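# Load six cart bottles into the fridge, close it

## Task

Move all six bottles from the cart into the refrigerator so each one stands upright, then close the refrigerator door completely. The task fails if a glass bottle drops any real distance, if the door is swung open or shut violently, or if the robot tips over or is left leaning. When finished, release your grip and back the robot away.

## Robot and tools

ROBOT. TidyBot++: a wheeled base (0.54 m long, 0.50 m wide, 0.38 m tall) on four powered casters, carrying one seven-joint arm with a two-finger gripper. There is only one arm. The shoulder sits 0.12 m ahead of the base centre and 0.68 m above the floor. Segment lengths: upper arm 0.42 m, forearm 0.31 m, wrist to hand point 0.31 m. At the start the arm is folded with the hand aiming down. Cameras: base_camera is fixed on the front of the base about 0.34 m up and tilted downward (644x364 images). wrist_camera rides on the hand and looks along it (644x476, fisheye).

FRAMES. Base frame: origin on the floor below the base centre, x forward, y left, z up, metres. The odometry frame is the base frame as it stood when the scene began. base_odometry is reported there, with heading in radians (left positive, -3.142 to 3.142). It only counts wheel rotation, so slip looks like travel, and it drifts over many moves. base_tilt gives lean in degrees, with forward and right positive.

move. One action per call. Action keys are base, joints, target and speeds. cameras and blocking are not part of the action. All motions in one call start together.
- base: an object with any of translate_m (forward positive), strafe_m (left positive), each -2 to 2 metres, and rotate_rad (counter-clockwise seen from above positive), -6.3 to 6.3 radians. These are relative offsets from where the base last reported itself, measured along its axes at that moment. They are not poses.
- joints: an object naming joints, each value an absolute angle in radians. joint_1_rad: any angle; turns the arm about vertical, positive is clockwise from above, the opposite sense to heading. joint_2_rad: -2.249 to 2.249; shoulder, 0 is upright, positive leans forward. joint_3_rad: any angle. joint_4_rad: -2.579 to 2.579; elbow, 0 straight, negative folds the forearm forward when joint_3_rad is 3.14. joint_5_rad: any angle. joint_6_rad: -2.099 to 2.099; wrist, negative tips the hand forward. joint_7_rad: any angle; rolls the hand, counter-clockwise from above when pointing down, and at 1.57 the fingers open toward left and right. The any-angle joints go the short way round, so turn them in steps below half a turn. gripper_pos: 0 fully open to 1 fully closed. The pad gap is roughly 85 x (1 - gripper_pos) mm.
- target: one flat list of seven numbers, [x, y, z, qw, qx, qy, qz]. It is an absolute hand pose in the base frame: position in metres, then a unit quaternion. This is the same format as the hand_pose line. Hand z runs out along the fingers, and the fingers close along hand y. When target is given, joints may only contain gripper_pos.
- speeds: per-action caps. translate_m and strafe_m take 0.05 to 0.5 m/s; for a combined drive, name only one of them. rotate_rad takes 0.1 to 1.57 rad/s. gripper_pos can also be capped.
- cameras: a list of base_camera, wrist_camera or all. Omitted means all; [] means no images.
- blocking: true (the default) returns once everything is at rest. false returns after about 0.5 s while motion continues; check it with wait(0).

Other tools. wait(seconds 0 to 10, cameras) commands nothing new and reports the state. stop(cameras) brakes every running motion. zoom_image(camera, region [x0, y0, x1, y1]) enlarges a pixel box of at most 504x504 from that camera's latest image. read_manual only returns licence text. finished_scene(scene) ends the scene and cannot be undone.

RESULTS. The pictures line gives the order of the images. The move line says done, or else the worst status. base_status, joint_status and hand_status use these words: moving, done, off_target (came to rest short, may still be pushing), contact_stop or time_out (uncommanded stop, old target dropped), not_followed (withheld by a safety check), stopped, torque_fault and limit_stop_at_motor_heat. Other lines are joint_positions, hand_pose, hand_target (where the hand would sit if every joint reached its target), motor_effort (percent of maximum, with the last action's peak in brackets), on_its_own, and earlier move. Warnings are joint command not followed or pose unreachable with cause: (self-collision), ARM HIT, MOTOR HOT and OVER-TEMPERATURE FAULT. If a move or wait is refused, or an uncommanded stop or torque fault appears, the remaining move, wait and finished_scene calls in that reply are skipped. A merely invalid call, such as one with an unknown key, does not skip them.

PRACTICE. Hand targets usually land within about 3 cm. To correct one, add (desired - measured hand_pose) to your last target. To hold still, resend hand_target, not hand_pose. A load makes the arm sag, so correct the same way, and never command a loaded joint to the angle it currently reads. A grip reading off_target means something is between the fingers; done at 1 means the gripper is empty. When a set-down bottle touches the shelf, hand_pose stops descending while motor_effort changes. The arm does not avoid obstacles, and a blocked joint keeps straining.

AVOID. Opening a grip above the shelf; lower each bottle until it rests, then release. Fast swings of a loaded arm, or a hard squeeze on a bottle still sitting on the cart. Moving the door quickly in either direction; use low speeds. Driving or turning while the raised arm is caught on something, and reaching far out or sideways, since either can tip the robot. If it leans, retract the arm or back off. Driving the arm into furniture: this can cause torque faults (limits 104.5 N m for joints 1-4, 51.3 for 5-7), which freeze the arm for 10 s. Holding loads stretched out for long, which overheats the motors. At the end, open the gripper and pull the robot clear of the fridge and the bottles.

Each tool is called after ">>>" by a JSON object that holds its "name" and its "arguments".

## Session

>>> {"name": "move", "arguments": {}}

Scene clock: 0.00 s.
base_odometry: x=+0.000 y=+0.000 heading=+0.000
base_tilt: forward=+0.4 right=-0.4
base_status: not commanded
joint_positions: joint_1_rad=-0.010 joint_2_rad=-0.372 joint_3_rad=+3.111 joint_4_rad=-2.552 joint_5_rad=+0.029 joint_6_rad=-0.910 joint_7_rad=+1.569 gripper_pos=+0.000
joint_status: not commanded
motor_effort: joint_1_rad=+0 joint_2_rad=-1 joint_3_rad=+1 joint_4_rad=+14 joint_5_rad=-1 joint_6_rad=+1 joint_7_rad=+0
hand_pose: x=+0.2399 y=-0.0023 z=+0.5831 quat_wxyz=(+0.017, +0.999, +0.027, +0.026) (m; base frame)
hand_target: x=+0.2403 y=-0.0022 z=+0.5833 quat_wxyz=(+0.017, +0.999, +0.027, +0.027) (m; base frame)
hand_status: not commanded
pictures: base_camera, wrist_camera
camera_calibration:
wrist_camera: T_world_to_cam=[[0.0890877, -0.992995, 0.0776195, -0.0742297], [-0.993893, -0.0937216, -0.0582506, 0.326948], [0.0651171, -0.0719561, -0.99528, 0.697773], [0, 0, 0, 1]] pos_world=[0.286127, 0.00714144, 0.719286]

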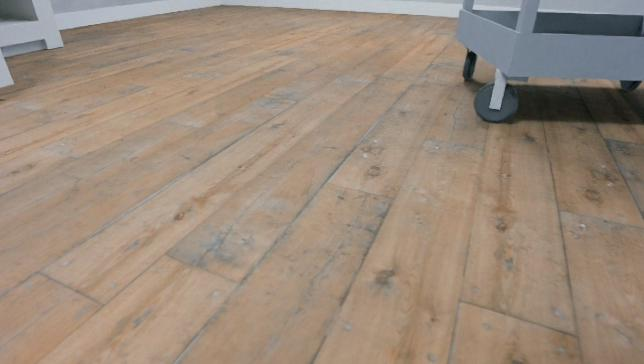

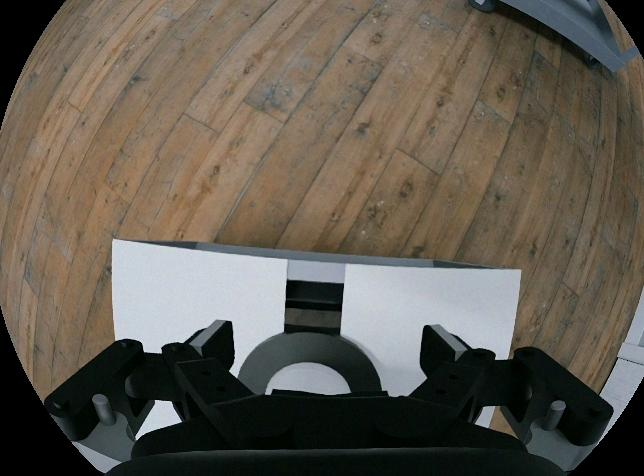

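>>> {"name": "move", "arguments": {"joints": {"joint_1_rad": 0, "joint_2_rad": 0.0, "joint_3_rad": 3.1416, "joint_4_rad": -1.5, "joint_5_rad": 0, "joint_6_rad": -0.4, "joint_7_rad": 1.57}}}

>>> {"name": "move", "arguments": {"base": {"rotate_rad": 0.7}}}

>>> {"name": "move", "arguments": {"base": {"rotate_rad": -1.3}}}

Scene clock: 4.33 s.
move: done
base_odometry: x=+0.000 y=+0.000 heading=+0.000
base_tilt: forward=+0.4 right=-0.4
base_status: not commanded
joint_positions: joint_1_rad=-0.010 joint_2_rad=-0.014 joint_3_rad=+3.127 joint_4_rad=-1.517 joint_5_rad=+0.029 joint_6_rad=-0.446 joint_7_rad=+1.569 gripper_pos=+0.000
joint_status: all done
motor_effort: joint_1_rad=+0(2) joint_2_rad=-22(22) joint_3_rad=+1(2) joint_4_rad=+22(22) joint_5_rad=+0(2) joint_6_rad=+8(9) joint_7_rad=+0(2)
hand_pose: x=+0.7158 y=+0.0119 z=+1.0088 quat_wxyz=(+0.005, +0.827, +0.017, +0.562) (m; base frame)
hand_target: x=+0.7272 y=+0.0013 z=+1.0242 quat_wxyz=(+0.000, +0.813, +0.000, +0.582) (m; base frame)
hand_status: not commanded
pictures: base_camera, wrist_camera
camera_calibration:
wrist_camera: T_world_to_cam=[[-0.00241248, -0.996907, 0.078547, -0.0709898], [-0.36013, -0.0724107, -0.930088, 1.2517], [0.932899, -0.0305309, -0.358841, -0.172119], [0, 0, 0, 1]] pos_world=[0.611172, 0.0146112, 1.108]

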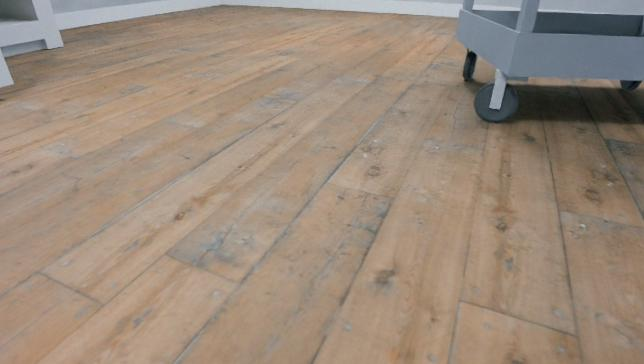

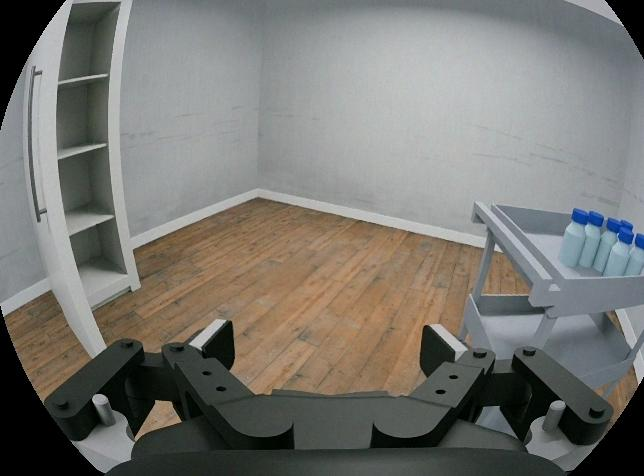

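Scene clock: 6.13 s.
move: done
base_odometry: x=+0.000 y=+0.000 heading=+0.700
base_tilt: forward=+0.4 right=-0.4
base_status: done
joint_positions: joint_1_rad=-0.008 joint_2_rad=-0.006 joint_3_rad=+3.135 joint_4_rad=-1.517 joint_5_rad=+0.029 joint_6_rad=-0.442 joint_7_rad=+1.569 gripper_pos=+0.000
joint_status: not commanded
motor_effort: joint_1_rad=+1(3) joint_2_rad=-22(24) joint_3_rad=+1(4) joint_4_rad=+21(22) joint_5_rad=-1(1) joint_6_rad=+8(8) joint_7_rad=+0(1)
hand_pose: x=+0.7191 y=+0.0066 z=+1.0052 quat_wxyz=(+0.008, +0.828, +0.013, +0.560) (m; base frame)
hand_target: x=+0.7272 y=+0.0013 z=+1.0242 quat_wxyz=(+0.000, +0.813, +0.000, +0.582) (m; base frame)
hand_status: not commanded
pictures: base_camera, wrist_camera
camera_calibration:
wrist_camera: T_world_to_cam=[[-0.010982, -0.996854, 0.0784932, -0.0698177], [-0.364281, -0.0691152, -0.928721, 1.25073], [0.931224, -0.0387927, -0.362376, -0.171882], [0, 0, 0, 1]] pos_world=[0.614912, 0.0101788, 1.10478]

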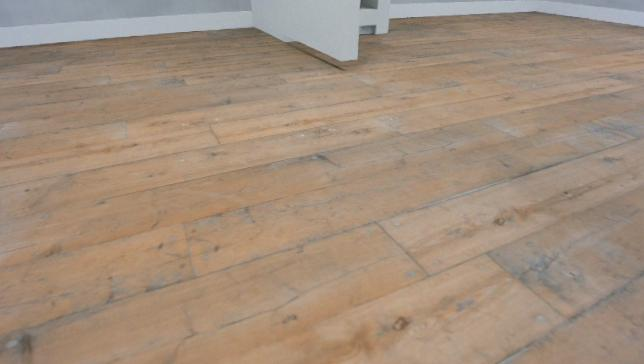

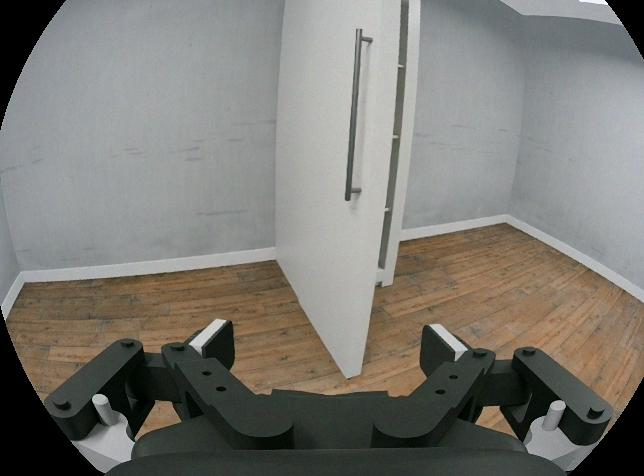

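Scene clock: 8.33 s.
move: done
base_odometry: x=+0.000 y=+0.000 heading=-0.600
base_tilt: forward=+0.4 right=-0.4
base_status: done
joint_positions: joint_1_rad=+0.001 joint_2_rad=-0.001 joint_3_rad=+3.147 joint_4_rad=-1.517 joint_5_rad=+0.029 joint_6_rad=-0.440 joint_7_rad=+1.569 gripper_pos=+0.000
joint_status: not commanded
motor_effort: joint_1_rad=+0(3) joint_2_rad=-22(25) joint_3_rad=+1(4) joint_4_rad=+21(22) joint_5_rad=+0(1) joint_6_rad=+8(8) joint_7_rad=+0(1)
hand_pose: x=+0.7209 y=-0.0068 z=+1.0028 quat_wxyz=(+0.014, +0.829, +0.004, +0.559) (m; base frame)
hand_target: x=+0.7272 y=+0.0013 z=+1.0242 quat_wxyz=(+0.000, +0.813, +0.000, +0.582) (m; base frame)
hand_status: not commanded
pictures: base_camera, wrist_camera
camera_calibration:
wrist_camera: T_world_to_cam=[[-0.0327737, -0.996373, 0.078532, -0.0672106], [-0.368703, -0.0609794, -0.927545, 1.25033], [0.928969, -0.0593541, -0.365367, -0.170444], [0, 0, 0, 1]] pos_world=[0.617135, -0.000838902, 1.10274]

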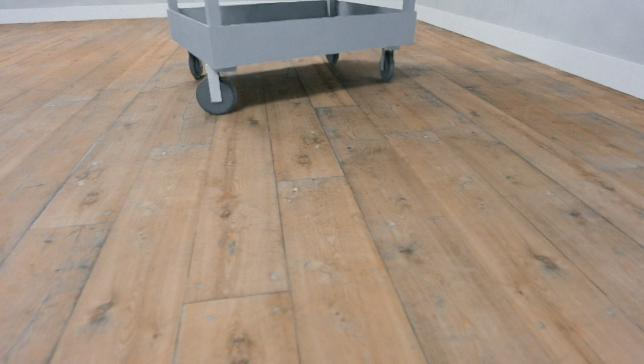

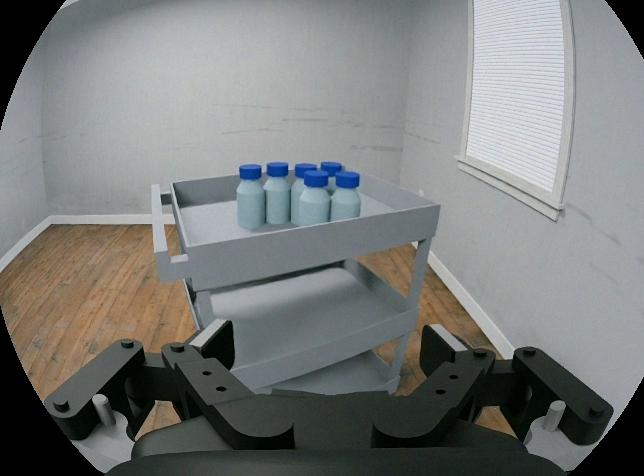

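>>> {"name": "move", "arguments": {"base": {"translate_m": 0.36, "strafe_m": -0.33, "rotate_rad": 0.28}, "speeds": {"translate_m": 0.35, "rotate_rad": 0.5}, "joints": {"joint_1_rad": 0, "joint_2_rad": 0.111, "joint_3_rad": 3.1416, "joint_4_rad": -1.68, "joint_5_rad": 0, "joint_6_rad": -0.061, "joint_7_rad": 1.57, "gripper_pos": 0.26}}}

>>> {"name": "zoom_image", "arguments": {"camera": "wrist_camera", "region": [200, 60, 460, 260]}}

Scene clock: 29.73 s.
move: done
base_odometry: x=+0.111 y=-0.476 heading=-0.319
base_tilt: forward=+0.4 right=-0.4
base_status: done
joint_positions: joint_1_rad=-0.003 joint_2_rad=+0.117 joint_3_rad=+3.141 joint_4_rad=-1.678 joint_5_rad=+0.029 joint_6_rad=-0.103 joint_7_rad=+1.569 gripper_pos=+0.260
joint_status: all done
motor_effort: joint_1_rad=+0(5) joint_2_rad=-26(29) joint_3_rad=+1(5) joint_4_rad=+21(23) joint_5_rad=+0(2) joint_6_rad=+8(10) joint_7_rad=+0(1)
hand_pose: x=+0.7692 y=+0.0029 z=+0.9299 quat_wxyz=(+0.008, +0.813, +0.012, +0.583) (m; base frame)
hand_target: x=+0.7714 y=+0.0013 z=+0.9449 quat_wxyz=(+0.000, +0.799, +0.000, +0.601) (m; base frame)
hand_status: not commanded
pictures: base_camera, wrist_camera
camera_calibration:
wrist_camera: T_world_to_cam=[[-0.0167738, -0.996948, 0.0762504, -0.0604929], [-0.312805, -0.0672007, -0.947437, 1.17662], [0.949669, -0.0397436, -0.310723, -0.308193], [0, 0, 0, 1]] pos_world=[0.659719, 0.00651254, 1.02362]

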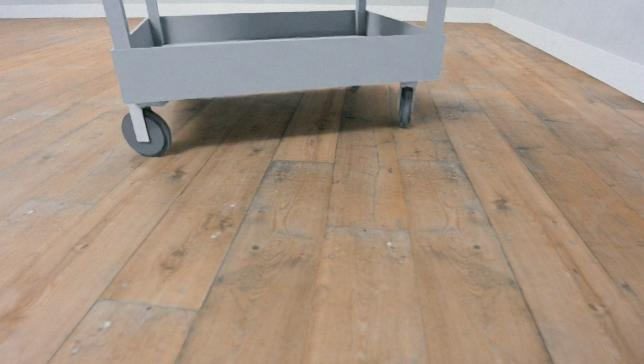

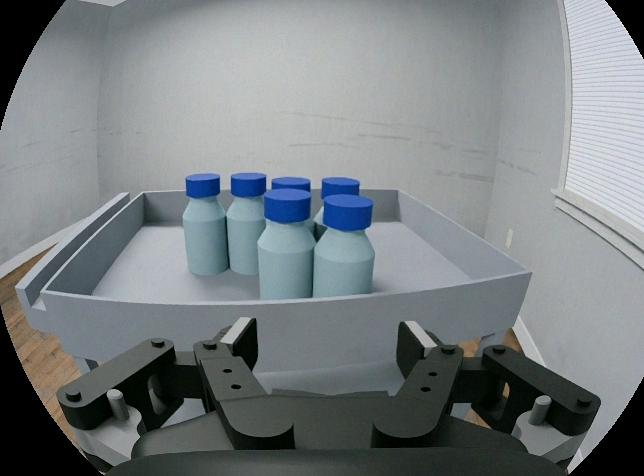

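Scaled by 1.938.

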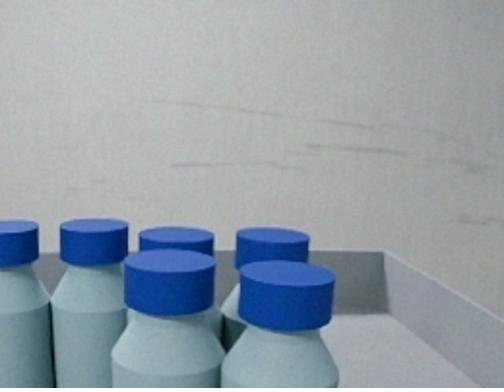

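>>> {"name": "move", "arguments": {"base": {"translate_m": 0.139, "strafe_m": 0.285, "rotate_rad": -0.35}, "speeds": {"translate_m": 0.3, "rotate_rad": 0.35}, "joints": {"gripper_pos": 0.33}, "cameras": ["wrist_camera"]}}

>>> {"name": "zoom_image", "arguments": {"camera": "wrist_camera", "region": [200, 100, 460, 300]}}

Scene clock: 38.00 s.
move: done
base_odometry: x=+0.332 y=-0.249 heading=-0.670
base_tilt: forward=+0.4 right=-0.4
base_status: done
joint_positions: joint_1_rad=-0.002 joint_2_rad=+0.116 joint_3_rad=+3.139 joint_4_rad=-1.678 joint_5_rad=+0.029 joint_6_rad=-0.101 joint_7_rad=+1.569 gripper_pos=+0.330
joint_status: all done
motor_effort: joint_1_rad=+0(3) joint_2_rad=-26(28) joint_3_rad=+1(3) joint_4_rad=+22(22) joint_5_rad=-1(1) joint_6_rad=+8(9) joint_7_rad=+0(1)
hand_pose: x=+0.7693 y=+0.0037 z=+0.9306 quat_wxyz=(+0.007, +0.812, +0.012, +0.583) (m; base frame)
hand_target: x=+0.7714 y=+0.0013 z=+0.9449 quat_wxyz=(+0.000, +0.799, +0.000, +0.601) (m; base frame)
hand_status: not commanded
pictures: wrist_camera
camera_calibration:
wrist_camera: T_world_to_cam=[[-0.0155164, -0.996988, 0.0759863, -0.0604162], [-0.310759, -0.0674234, -0.948094, 1.17642], [0.950362, -0.0383244, -0.308777, -0.31036], [0, 0, 0, 1]] pos_world=[0.659598, 0.00718926, 1.02411]

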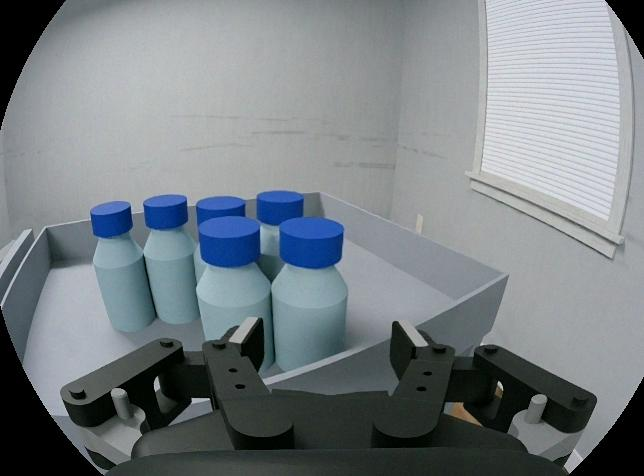

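Scaled by 1.938.

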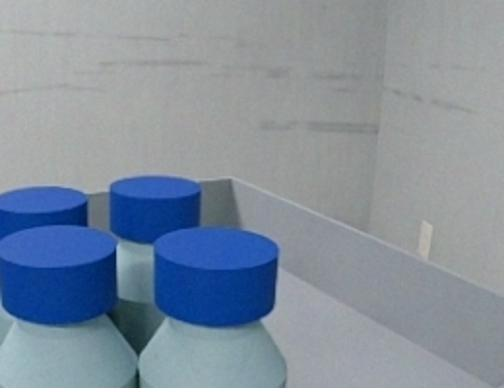

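>>> {"name": "move", "arguments": {"base": {"translate_m": 0.07, "strafe_m": 0.012}, "speeds": {"translate_m": 0.12}, "joints": {"gripper_pos": 0.35}, "cameras": ["wrist_camera"]}}

>>> {"name": "zoom_image", "arguments": {"camera": "wrist_camera", "region": [200, 140, 460, 340]}}

Scene clock: 41.67 s.
move: done
base_odometry: x=+0.395 y=-0.283 heading=-0.670
base_tilt: forward=+0.4 right=-0.4
base_status: done
joint_positions: joint_1_rad=-0.002 joint_2_rad=+0.119 joint_3_rad=+3.139 joint_4_rad=-1.678 joint_5_rad=+0.029 joint_6_rad=-0.100 joint_7_rad=+1.569 gripper_pos=+0.350
joint_status: all done
motor_effort: joint_1_rad=+0(1) joint_2_rad=-27(29) joint_3_rad=+1(2) joint_4_rad=+21(23) joint_5_rad=-1(1) joint_6_rad=+8(9) joint_7_rad=+0(1)
hand_pose: x=+0.7699 y=+0.0037 z=+0.9294 quat_wxyz=(+0.007, +0.812, +0.012, +0.583) (m; base frame)
hand_target: x=+0.7714 y=+0.0013 z=+0.9449 quat_wxyz=(+0.000, +0.799, +0.000, +0.601) (m; base frame)
hand_status: not commanded
pictures: wrist_camera
camera_calibration:
wrist_camera: T_world_to_cam=[[-0.0153802, -0.996989, 0.076003, -0.0604191], [-0.312118, -0.0674266, -0.947648, 1.17604], [0.949919, -0.0382969, -0.310141, -0.30977], [0, 0, 0, 1]] pos_world=[0.660391, 0.00719619, 1.02299]

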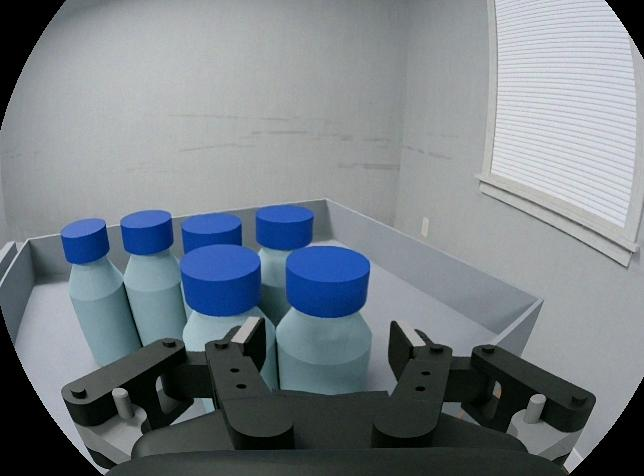

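Scaled by 1.938.

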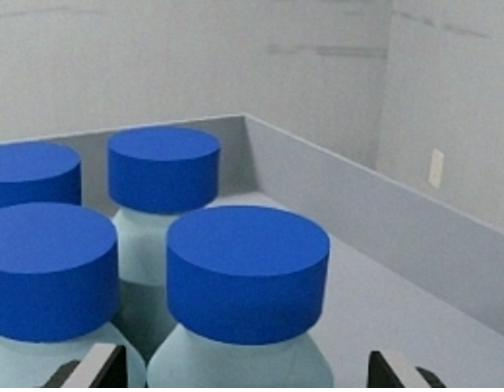

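>>> {"name": "move", "arguments": {"base": {"translate_m": 0.045, "strafe_m": -0.003}, "speeds": {"translate_m": 0.08}, "cameras": ["wrist_camera"]}}

>>> {"name": "zoom_image", "arguments": {"camera": "wrist_camera", "region": [200, 200, 460, 400]}}

Scene clock: 45.30 s.
move: done
base_odometry: x=+0.429 y=-0.313 heading=-0.670
base_tilt: forward=+0.4 right=-0.4
base_status: done
joint_positions: joint_1_rad=-0.002 joint_2_rad=+0.119 joint_3_rad=+3.139 joint_4_rad=-1.678 joint_5_rad=+0.029 joint_6_rad=-0.100 joint_7_rad=+1.569 gripper_pos=+0.350
joint_status: not commanded
motor_effort: joint_1_rad=+1(2) joint_2_rad=-26(30) joint_3_rad=+1(2) joint_4_rad=+21(22) joint_5_rad=-1(1) joint_6_rad=+8(9) joint_7_rad=+0(1)
hand_pose: x=+0.7701 y=+0.0037 z=+0.9292 quat_wxyz=(+0.007, +0.812, +0.012, +0.583) (m; base frame)
hand_target: x=+0.7714 y=+0.0013 z=+0.9449 quat_wxyz=(+0.000, +0.799, +0.000, +0.601) (m; base frame)
hand_status: not commanded
pictures: wrist_camera
camera_calibration:
wrist_camera: T_world_to_cam=[[-0.0153656, -0.99699, 0.0759987, -0.0604049], [-0.312129, -0.0674266, -0.947644, 1.17593], [0.949915, -0.0382826, -0.310154, -0.309975], [0, 0, 0, 1]] pos_world=[0.660564, 0.00719913, 1.02281]

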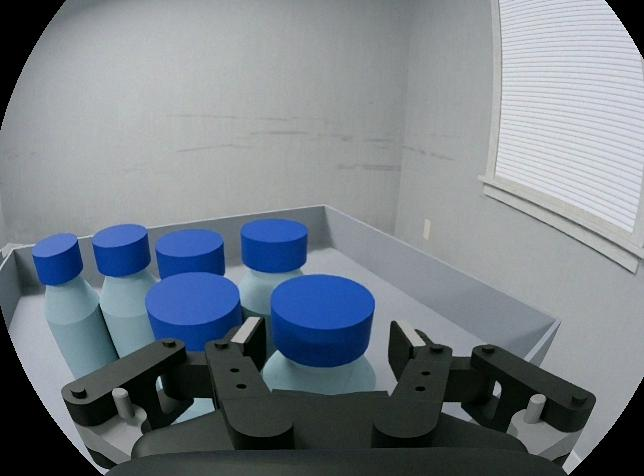

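Scaled by 1.938.

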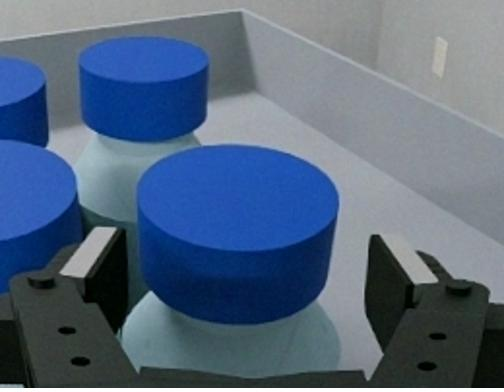

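>>> {"name": "move", "arguments": {"base": {"translate_m": 0.037}, "speeds": {"translate_m": 0.08}, "cameras": ["wrist_camera"]}}

>>> {"name": "move", "arguments": {"joints": {"gripper_pos": 0.6}, "cameras": ["wrist_camera"]}}

Scene clock: 48.70 s.
move: done
base_odometry: x=+0.458 y=-0.336 heading=-0.670
base_tilt: forward=+0.4 right=-0.4
base_status: done
joint_positions: joint_1_rad=-0.002 joint_2_rad=+0.118 joint_3_rad=+3.139 joint_4_rad=-1.678 joint_5_rad=+0.029 joint_6_rad=-0.099 joint_7_rad=+1.569 gripper_pos=+0.350
joint_status: not commanded
motor_effort: joint_1_rad=+2(2) joint_2_rad=-26(30) joint_3_rad=+2(3) joint_4_rad=+21(22) joint_5_rad=-1(1) joint_6_rad=+8(9) joint_7_rad=+0(1)
hand_pose: x=+0.7699 y=+0.0037 z=+0.9299 quat_wxyz=(+0.007, +0.812, +0.012, +0.583) (m; base frame)
hand_target: x=+0.7714 y=+0.0013 z=+0.9449 quat_wxyz=(+0.000, +0.799, +0.000, +0.601) (m; base frame)
hand_status: not commanded
pictures: wrist_camera
camera_calibration:
wrist_camera: T_world_to_cam=[[-0.0154599, -0.99699, 0.0759699, -0.0603628], [-0.310805, -0.0674234, -0.948079, 1.17597], [0.950348, -0.038269, -0.308828, -0.311119], [0, 0, 0, 1]] pos_world=[0.660236, 0.0072006, 1.02342]

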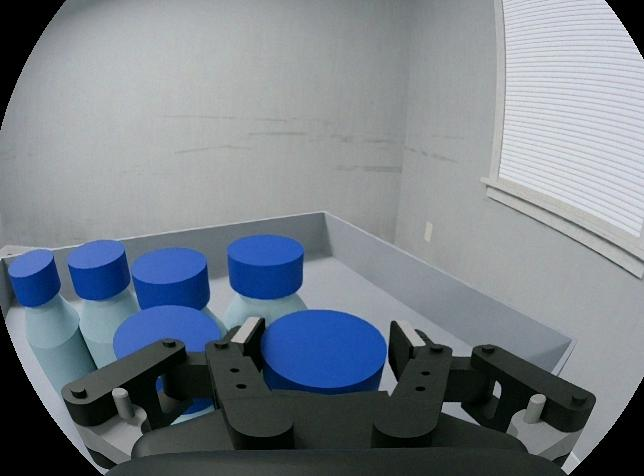

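Scene clock: 49.37 s.
move: off_target
base_odometry: x=+0.458 y=-0.336 heading=-0.670
base_tilt: forward=+0.4 right=-0.4
base_status: not commanded
joint_positions: joint_1_rad=-0.002 joint_2_rad=+0.118 joint_3_rad=+3.139 joint_4_rad=-1.678 joint_5_rad=+0.029 joint_6_rad=-0.098 joint_7_rad=+1.569 gripper_pos=+0.436
joint_status: gripper_pos off_target (ended at +0.436, target +0.600)
motor_effort: joint_1_rad=+1(2) joint_2_rad=-26(26) joint_3_rad=+2(3) joint_4_rad=+21(22) joint_5_rad=+0(1) joint_6_rad=+8(9) joint_7_rad=+0(1)
hand_pose: x=+0.7700 y=+0.0038 z=+0.9303 quat_wxyz=(+0.007, +0.812, +0.012, +0.584) (m; base frame)
hand_target: x=+0.7714 y=+0.0013 z=+0.9449 quat_wxyz=(+0.000, +0.799, +0.000, +0.601) (m; base frame)
hand_status: not commanded
pictures: wrist_camera
camera_calibration:
wrist_camera: T_world_to_cam=[[-0.0155185, -0.996992, 0.0759369, -0.060301], [-0.309649, -0.0674205, -0.948458, 1.17581], [0.950724, -0.0382324, -0.307671, -0.312488], [0, 0, 0, 1]] pos_world=[0.660242, 0.00720697, 1.02364]

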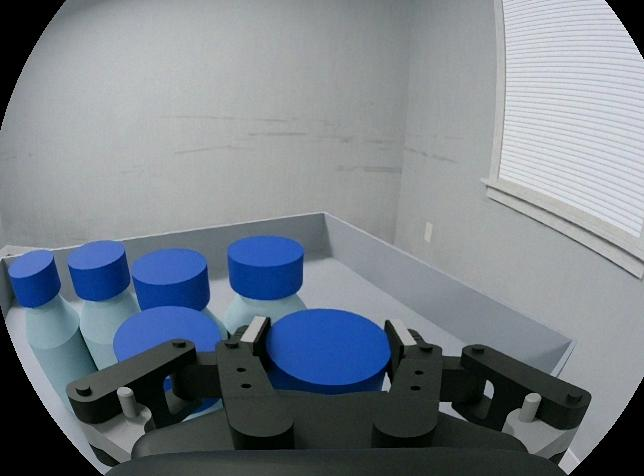

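>>> {"name": "move", "arguments": {"joints": {"joint_2_rad": 0.03, "joint_4_rad": -1.25, "joint_6_rad": -0.565}, "cameras": ["wrist_camera"]}}

>>> {"name": "move", "arguments": {"base": {"translate_m": -0.25}, "speeds": {"translate_m": 0.3}, "cameras": []}}

>>> {"name": "move", "arguments": {"base": {"translate_m": 0.48, "strafe_m": 0.8, "rotate_rad": 1.75}, "speeds": {"translate_m": 0.3, "rotate_rad": 0.9}}}

Scene clock: 57.27 s.
move: done
base_odometry: x=+0.458 y=-0.336 heading=-0.670
base_tilt: forward=+0.4 right=-0.4
base_status: not commanded
joint_positions: joint_1_rad=-0.002 joint_2_rad=+0.063 joint_3_rad=+3.139 joint_4_rad=-1.283 joint_5_rad=+0.029 joint_6_rad=-0.529 joint_7_rad=+1.569 gripper_pos=+0.436
joint_status: all done
motor_effort: joint_1_rad=+0(1) joint_2_rad=-28(34) joint_3_rad=+1(2) joint_4_rad=+25(27) joint_5_rad=+0(1) joint_6_rad=+11(13) joint_7_rad=+1(1)
hand_pose: x=+0.7489 y=+0.0000 z=+1.0784 quat_wxyz=(+0.011, +0.806, +0.007, +0.592) (m; base frame)
hand_target: x=+0.7325 y=+0.0013 z=+1.1082 quat_wxyz=(+0.000, +0.797, +0.000, +0.604) (m; base frame)
hand_status: not commanded
pictures: wrist_camera
camera_calibration:
wrist_camera: T_world_to_cam=[[-0.0293108, -0.99671, 0.075569, -0.0648916], [-0.292142, -0.0637583, -0.954247, 1.30262], [0.955926, -0.0500466, -0.289312, -0.270697], [0, 0, 0, 1]] pos_world=[0.637415, 0.00482769, 1.16961]

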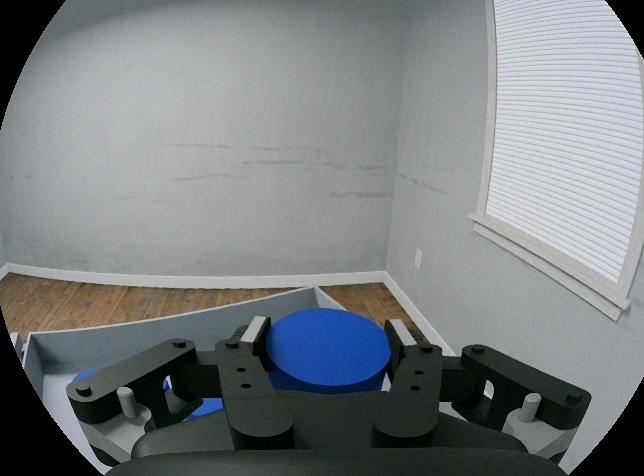

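Scene clock: 59.00 s.
move: done
base_odometry: x=+0.261 y=-0.181 heading=-0.670
base_tilt: forward=+0.4 right=-0.4
base_status: done
joint_positions: joint_1_rad=-0.002 joint_2_rad=+0.054 joint_3_rad=+3.139 joint_4_rad=-1.282 joint_5_rad=+0.029 joint_6_rad=-0.537 joint_7_rad=+1.569 gripper_pos=+0.436
joint_status: not commanded
motor_effort: joint_1_rad=+0(3) joint_2_rad=-28(33) joint_3_rad=+1(3) joint_4_rad=+24(26) joint_5_rad=-1(1) joint_6_rad=+11(12) joint_7_rad=+0(1)
hand_pose: x=+0.7445 y=-0.0004 z=+1.0827 quat_wxyz=(+0.011, +0.805, +0.007, +0.593) (m; base frame)
hand_target: x=+0.7325 y=+0.0013 z=+1.1082 quat_wxyz=(+0.000, +0.797, +0.000, +0.604) (m; base frame)
hand_status: not commanded
pictures: none
No camera images: "cameras" was empty.

Scene clock: 63.07 s.
move: done
base_odometry: x=+1.135 y=+0.148 heading=+1.081
base_tilt: forward=+0.4 right=-0.4
base_status: done
joint_positions: joint_1_rad=+0.001 joint_2_rad=+0.059 joint_3_rad=+3.139 joint_4_rad=-1.282 joint_5_rad=+0.029 joint_6_rad=-0.537 joint_7_rad=+1.569 gripper_pos=+0.436
joint_status: not commanded
motor_effort: joint_1_rad=+0(5) joint_2_rad=-28(31) joint_3_rad=+1(4) joint_4_rad=+24(26) joint_5_rad=+0(2) joint_6_rad=+11(12) joint_7_rad=+0(1)
hand_pose: x=+0.7466 y=-0.0026 z=+1.0794 quat_wxyz=(+0.012, +0.807, +0.005, +0.591) (m; base frame)
hand_target: x=+0.7325 y=+0.0013 z=+1.1082 quat_wxyz=(+0.000, +0.797, +0.000, +0.604) (m; base frame)
hand_status: not commanded
pictures: base_camera, wrist_camera
camera_calibration:
wrist_camera: T_world_to_cam=[[-0.0333765, -0.996576, 0.0756523, -0.0646797], [-0.294915, -0.0625036, -0.953477, 1.30393], [0.95494, -0.0541347, -0.291819, -0.264868], [0, 0, 0, 1]] pos_world=[0.635324, 0.00270372, 1.17087]

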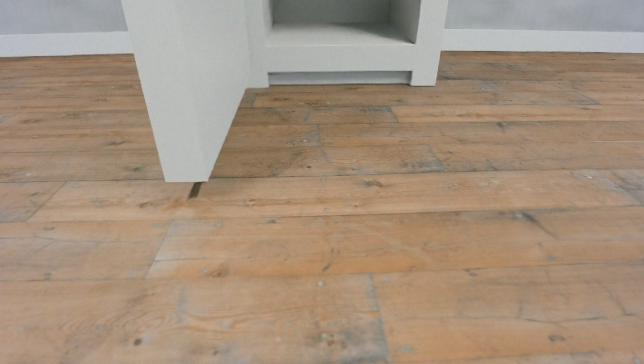

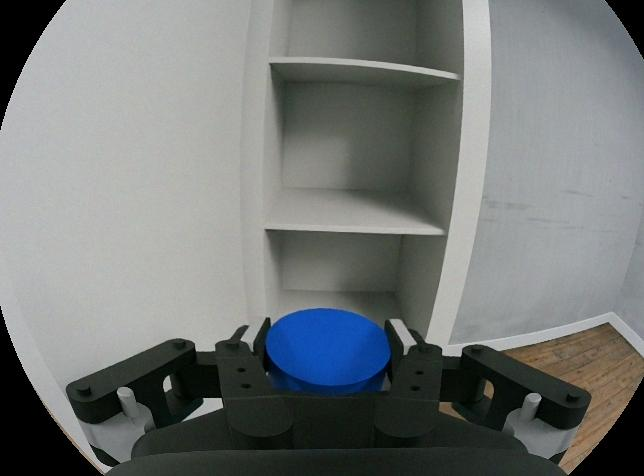

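>>> {"name": "move", "arguments": {"base": {"translate_m": 0.3, "strafe_m": -0.28}, "speeds": {"translate_m": 0.3}, "cameras": []}}

>>> {"name": "move", "arguments": {"base": {"translate_m": 0.45}, "speeds": {"translate_m": 0.25}}}

Scene clock: 78.37 s.
move: done
base_odometry: x=+1.523 y=+0.281 heading=+1.081
base_tilt: forward=+0.4 right=-0.4
base_status: done
joint_positions: joint_1_rad=+0.001 joint_2_rad=+0.059 joint_3_rad=+3.140 joint_4_rad=-1.282 joint_5_rad=+0.029 joint_6_rad=-0.537 joint_7_rad=+1.569 gripper_pos=+0.436
joint_status: not commanded
motor_effort: joint_1_rad=+0(3) joint_2_rad=-28(31) joint_3_rad=+1(4) joint_4_rad=+25(26) joint_5_rad=-1(1) joint_6_rad=+11(11) joint_7_rad=+0(1)
hand_pose: x=+0.7465 y=-0.0029 z=+1.0794 quat_wxyz=(+0.013, +0.807, +0.005, +0.591) (m; base frame)
hand_target: x=+0.7325 y=+0.0013 z=+1.1082 quat_wxyz=(+0.000, +0.797, +0.000, +0.604) (m; base frame)
hand_status: not commanded
pictures: none
No camera images: "cameras" was empty.

Scene clock: 83.13 s.
move: time_out
base_odometry: x=+1.733 y=+0.675 heading=+1.082
base_tilt: forward=+0.2 right=-0.4
base_status: translate_m time_out (by the wheels' count: +0.446 of +0.450)
joint_positions: joint_1_rad=+0.001 joint_2_rad=-0.197 joint_3_rad=+3.135 joint_4_rad=-1.363 joint_5_rad=+0.026 joint_6_rad=-0.843 joint_7_rad=+1.569 gripper_pos=+0.436
joint_status: not commanded
motor_effort: joint_1_rad=+0(2) joint_2_rad=+26(30) joint_3_rad=+3(6) joint_4_rad=+38(42) joint_5_rad=+2(4) joint_6_rad=+51(56) joint_7_rad=+4(5)
hand_pose: x=+0.6071 y=-0.0013 z=+1.0865 quat_wxyz=(+0.011, +0.844, +0.004, +0.537) (m; base frame)
hand_target: x=+0.7325 y=+0.0013 z=+1.1082 quat_wxyz=(+0.000, +0.797, +0.000, +0.604) (m; base frame)
hand_status: not commanded
pictures: base_camera, wrist_camera
camera_calibration:
wrist_camera: T_world_to_cam=[[-0.026186, -0.996812, 0.0753657, -0.0726766], [-0.416675, -0.0576464, -0.907226, 1.29332], [0.908678, -0.0551596, -0.413837, 0.0310878], [0, 0, 0, 1]] pos_world=[0.508741, 0.00382513, 1.19168]

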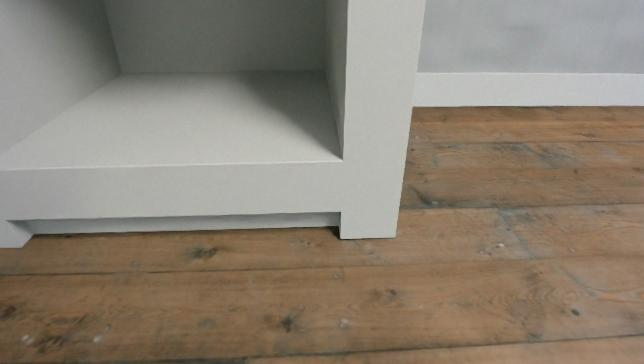

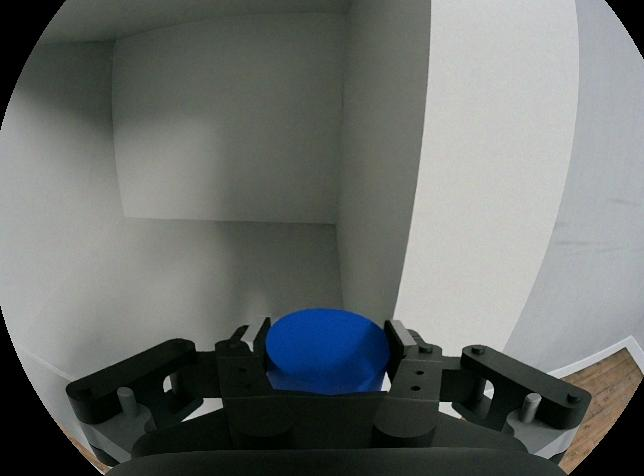

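>>> {"name": "move", "arguments": {"base": {"translate_m": -0.25}, "speeds": {"translate_m": 0.25}}}

>>> {"name": "zoom_image", "arguments": {"camera": "wrist_camera", "region": [200, 250, 460, 450]}}

Scene clock: 98.00 s.
move: done
base_odometry: x=+1.616 y=+0.454 heading=+1.082
base_tilt: forward=+0.4 right=-0.4
base_status: done
joint_positions: joint_1_rad=+0.001 joint_2_rad=+0.054 joint_3_rad=+3.141 joint_4_rad=-1.280 joint_5_rad=+0.026 joint_6_rad=-0.578 joint_7_rad=+1.569 gripper_pos=+0.436
joint_status: not commanded
motor_effort: joint_1_rad=+1(3) joint_2_rad=-28(32) joint_3_rad=+1(3) joint_4_rad=+24(37) joint_5_rad=+0(2) joint_6_rad=+11(50) joint_7_rad=+0(4)
hand_pose: x=+0.7405 y=-0.0033 z=+1.0720 quat_wxyz=(+0.011, +0.817, +0.004, +0.577) (m; base frame)
hand_target: x=+0.7325 y=+0.0013 z=+1.1082 quat_wxyz=(+0.000, +0.797, +0.000, +0.604) (m; base frame)
hand_status: not commanded
pictures: base_camera, wrist_camera
camera_calibration:
wrist_camera: T_world_to_cam=[[-0.0329111, -0.996787, 0.0730222, -0.0625301], [-0.326486, -0.0583316, -0.9434, 1.30766], [0.944629, -0.054889, -0.323517, -0.219657], [0, 0, 0, 1]] pos_world=[0.632368, 0.00189168, 1.16715]

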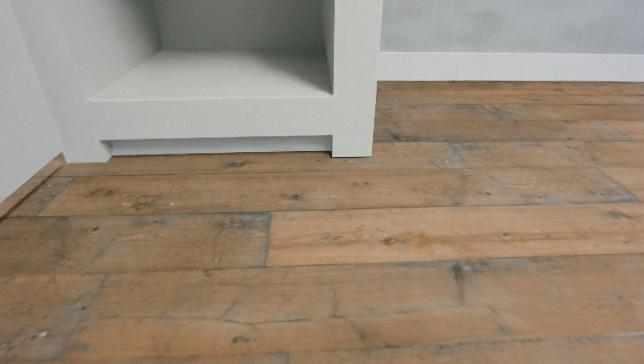

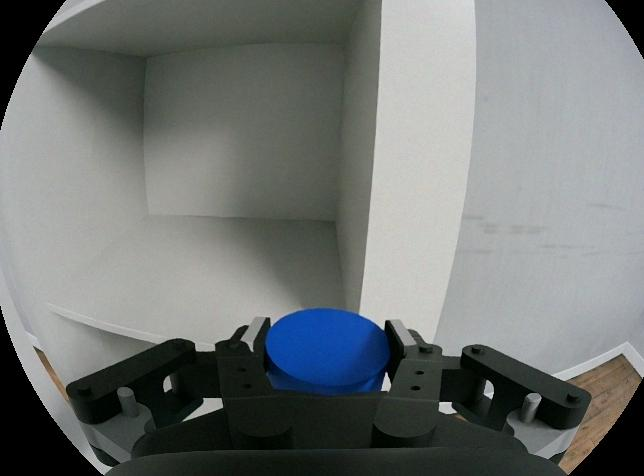

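Scaled by 1.938.

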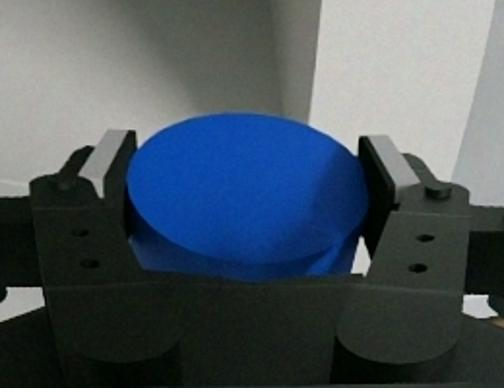

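>>> {"name": "move", "arguments": {"base": {"translate_m": 0.12, "strafe_m": 0.09}, "speeds": {"translate_m": 0.25}, "cameras": ["wrist_camera"]}}

>>> {"name": "move", "arguments": {"base": {"translate_m": 0.2}, "speeds": {"translate_m": 0.15}}}

Scene clock: 108.60 s.
move: done
base_odometry: x=+1.592 y=+0.602 heading=+1.083
base_tilt: forward=+0.4 right=-0.4
base_status: done
joint_positions: joint_1_rad=+0.001 joint_2_rad=+0.059 joint_3_rad=+3.141 joint_4_rad=-1.280 joint_5_rad=+0.026 joint_6_rad=-0.578 joint_7_rad=+1.569 gripper_pos=+0.436
joint_status: not commanded
motor_effort: joint_1_rad=+0(2) joint_2_rad=-28(31) joint_3_rad=+1(2) joint_4_rad=+25(26) joint_5_rad=-1(1) joint_6_rad=+11(12) joint_7_rad=+0(1)
hand_pose: x=+0.7427 y=-0.0033 z=+1.0685 quat_wxyz=(+0.011, +0.818, +0.004, +0.575) (m; base frame)
hand_target: x=+0.7325 y=+0.0013 z=+1.1082 quat_wxyz=(+0.000, +0.797, +0.000, +0.604) (m; base frame)
hand_status: not commanded
pictures: wrist_camera
camera_calibration:
wrist_camera: T_world_to_cam=[[-0.032505, -0.996788, 0.0731966, -0.0626973], [-0.331721, -0.0583247, -0.941573, 1.30703], [0.942817, -0.0548867, -0.328759, -0.215867], [0, 0, 0, 1]] pos_world=[0.635056, 0.00188813, 1.16429]

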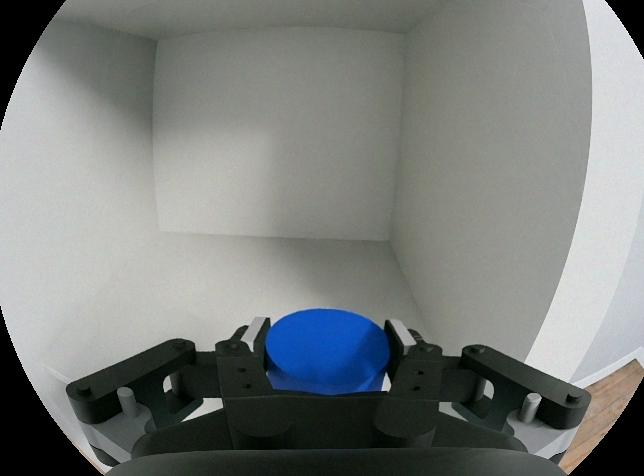

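Scene clock: 110.57 s.
move: done
base_odometry: x=+1.686 y=+0.779 heading=+1.083
base_tilt: forward=+0.4 right=-0.4
base_status: done
joint_positions: joint_1_rad=+0.001 joint_2_rad=+0.052 joint_3_rad=+3.141 joint_4_rad=-1.276 joint_5_rad=+0.026 joint_6_rad=-0.578 joint_7_rad=+1.569 gripper_pos=+0.436
joint_status: not commanded
motor_effort: joint_1_rad=+1(2) joint_2_rad=-26(28) joint_3_rad=+1(3) joint_4_rad=+24(27) joint_5_rad=-1(1) joint_6_rad=+10(14) joint_7_rad=+0(1)
hand_pose: x=+0.7401 y=-0.0033 z=+1.0754 quat_wxyz=(+0.011, +0.815, +0.004, +0.579) (m; base frame)
hand_target: x=+0.7325 y=+0.0013 z=+1.1082 quat_wxyz=(+0.000, +0.797, +0.000, +0.604) (m; base frame)
hand_status: not commanded
pictures: base_camera, wrist_camera
camera_calibration:
wrist_camera: T_world_to_cam=[[-0.0332892, -0.996788, 0.0728373, -0.0622949], [-0.321212, -0.058341, -0.945209, 1.30874], [0.946422, -0.0548614, -0.318238, -0.225157], [0, 0, 0, 1]] pos_world=[0.631403, 0.00190593, 1.16992]

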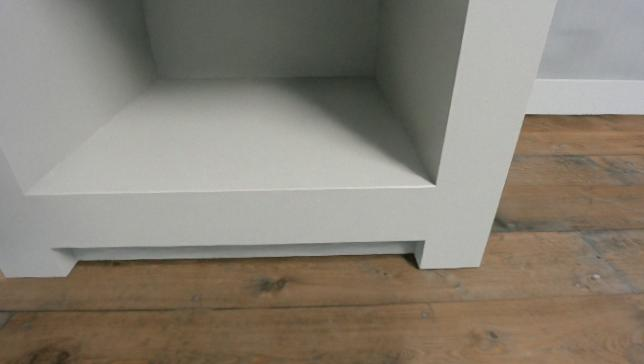

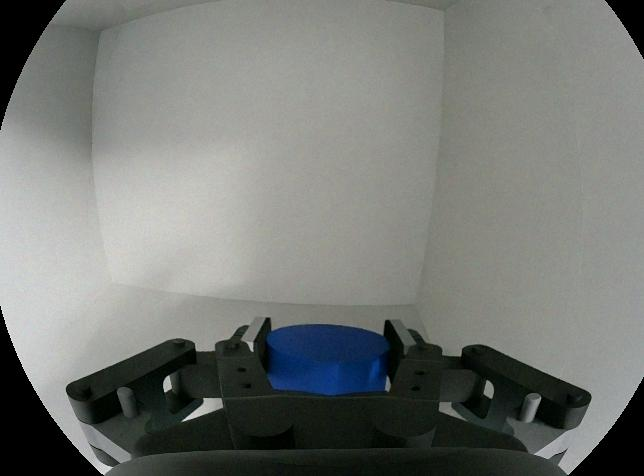

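>>> {"name": "zoom_image", "arguments": {"camera": "wrist_camera", "region": [200, 250, 460, 450]}}

Scaled by 1.938.

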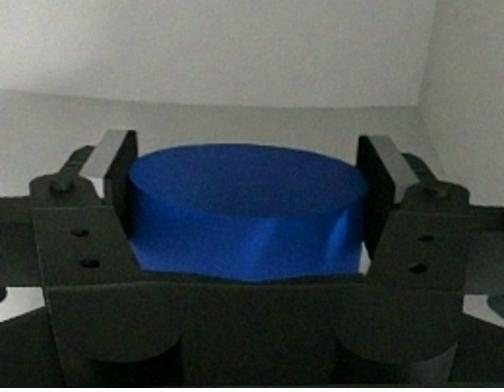

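>>> {"name": "move", "arguments": {"base": {"translate_m": -0.05}, "speeds": {"translate_m": 0.06}, "cameras": ["wrist_camera"]}}

>>> {"name": "zoom_image", "arguments": {"camera": "wrist_camera", "region": [200, 250, 460, 450]}}

Scene clock: 124.23 s.
move: done
base_odometry: x=+1.663 y=+0.735 heading=+1.082
base_tilt: forward=+0.4 right=-0.4
base_status: done
joint_positions: joint_1_rad=+0.001 joint_2_rad=+0.052 joint_3_rad=+3.141 joint_4_rad=-1.274 joint_5_rad=+0.026 joint_6_rad=-0.578 joint_7_rad=+1.569 gripper_pos=+0.436
joint_status: not commanded
motor_effort: joint_1_rad=+1(1) joint_2_rad=-28(30) joint_3_rad=+1(1) joint_4_rad=+25(25) joint_5_rad=-1(1) joint_6_rad=+11(11) joint_7_rad=+0(1)
hand_pose: x=+0.7401 y=-0.0033 z=+1.0761 quat_wxyz=(+0.011, +0.815, +0.004, +0.580) (m; base frame)
hand_target: x=+0.7325 y=+0.0013 z=+1.1082 quat_wxyz=(+0.000, +0.797, +0.000, +0.604) (m; base frame)
hand_status: not commanded
pictures: wrist_camera
camera_calibration:
wrist_camera: T_world_to_cam=[[-0.0333834, -0.996788, 0.0727948, -0.0622375], [-0.319989, -0.0583415, -0.945623, 1.30901], [0.946833, -0.0548617, -0.317014, -0.226493], [0, 0, 0, 1]] pos_world=[0.631241, 0.00190603, 1.17056]

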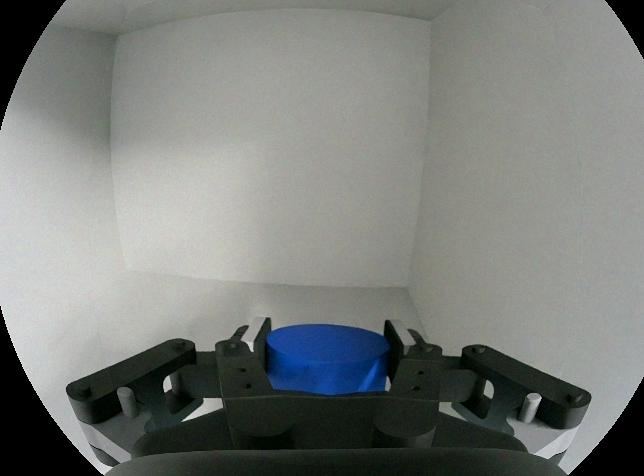

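Scaled by 1.938.

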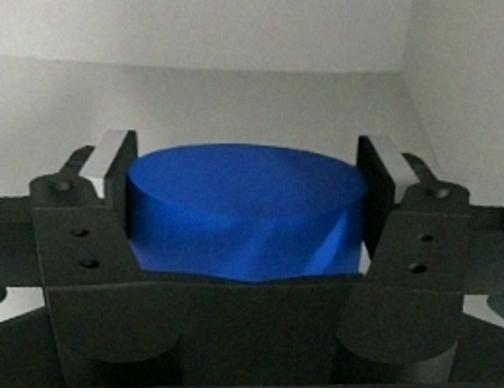

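>>> {"name": "move", "arguments": {"joints": {"joint_2_rad": 0.024, "joint_4_rad": -1.318, "joint_6_rad": -0.497}, "cameras": ["wrist_camera"]}}

>>> {"name": "zoom_image", "arguments": {"camera": "wrist_camera", "region": [200, 250, 460, 450]}}

Scene clock: 129.73 s.
move: done
base_odometry: x=+1.663 y=+0.735 heading=+1.082
base_tilt: forward=+0.3 right=-0.4
base_status: not commanded
joint_positions: joint_1_rad=+0.001 joint_2_rad=+0.042 joint_3_rad=+3.141 joint_4_rad=-1.310 joint_5_rad=+0.026 joint_6_rad=-0.532 joint_7_rad=+1.569 gripper_pos=+0.436
joint_status: all done
motor_effort: joint_1_rad=+0(2) joint_2_rad=-24(28) joint_3_rad=+1(1) joint_4_rad=+21(26) joint_5_rad=-1(2) joint_6_rad=+9(12) joint_7_rad=+0(1)
hand_pose: x=+0.7396 y=-0.0029 z=+1.0747 quat_wxyz=(+0.011, +0.809, +0.004, +0.588) (m; base frame)
hand_target: x=+0.7354 y=+0.0013 z=+1.0912 quat_wxyz=(+0.000, +0.795, +0.000, +0.606) (m; base frame)
hand_status: not commanded
pictures: wrist_camera
camera_calibration:
wrist_camera: T_world_to_cam=[[-0.0337294, -0.996806, 0.0723934, -0.0611487], [-0.300628, -0.0589609, -0.951917, 1.29993], [0.953145, -0.0538711, -0.297679, -0.251949], [0, 0, 0, 1]] pos_world=[0.628877, 0.00211917, 1.16686]

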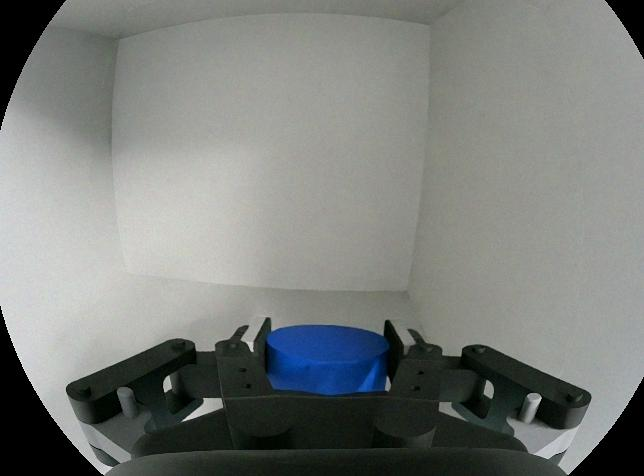

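Scaled by 1.938.

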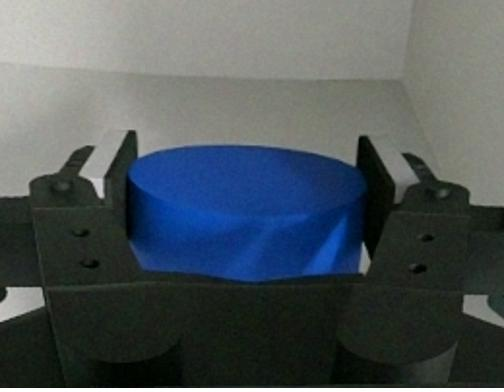

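>>> {"name": "move", "arguments": {"base": {"translate_m": -0.055}, "speeds": {"translate_m": 0.06}, "cameras": ["wrist_camera"]}}

>>> {"name": "zoom_image", "arguments": {"camera": "wrist_camera", "region": [200, 250, 460, 450]}}

Scene clock: 132.83 s.
move: done
base_odometry: x=+1.637 y=+0.686 heading=+1.082
base_tilt: forward=+0.3 right=-0.4
base_status: done
joint_positions: joint_1_rad=+0.001 joint_2_rad=+0.041 joint_3_rad=+3.141 joint_4_rad=-1.315 joint_5_rad=+0.026 joint_6_rad=-0.525 joint_7_rad=+1.569 gripper_pos=+0.436
joint_status: not commanded
motor_effort: joint_1_rad=+1(2) joint_2_rad=-25(28) joint_3_rad=+1(2) joint_4_rad=+22(26) joint_5_rad=-1(2) joint_6_rad=+9(12) joint_7_rad=+0(1)
hand_pose: x=+0.7396 y=-0.0029 z=+1.0743 quat_wxyz=(+0.011, +0.808, +0.004, +0.589) (m; base frame)
hand_target: x=+0.7354 y=+0.0013 z=+1.0912 quat_wxyz=(+0.000, +0.795, +0.000, +0.606) (m; base frame)
hand_status: not commanded
pictures: wrist_camera
camera_calibration:
wrist_camera: T_world_to_cam=[[-0.03377, -0.996809, 0.0723313, -0.0609744], [-0.297661, -0.0590569, -0.952843, 1.29839], [0.954074, -0.0537078, -0.294717, -0.255927], [0, 0, 0, 1]] pos_world=[0.628595, 0.00215384, 1.16615]

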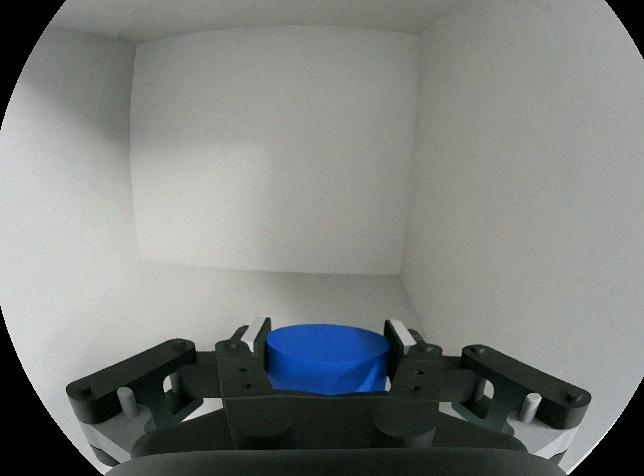

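Scaled by 1.938.

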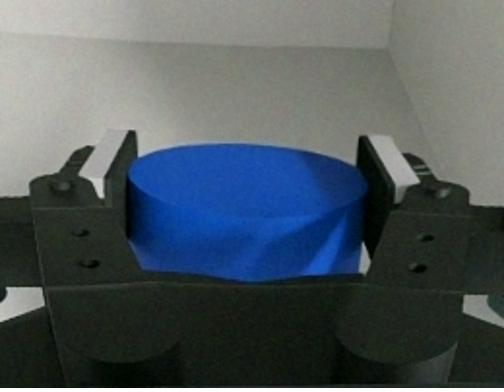

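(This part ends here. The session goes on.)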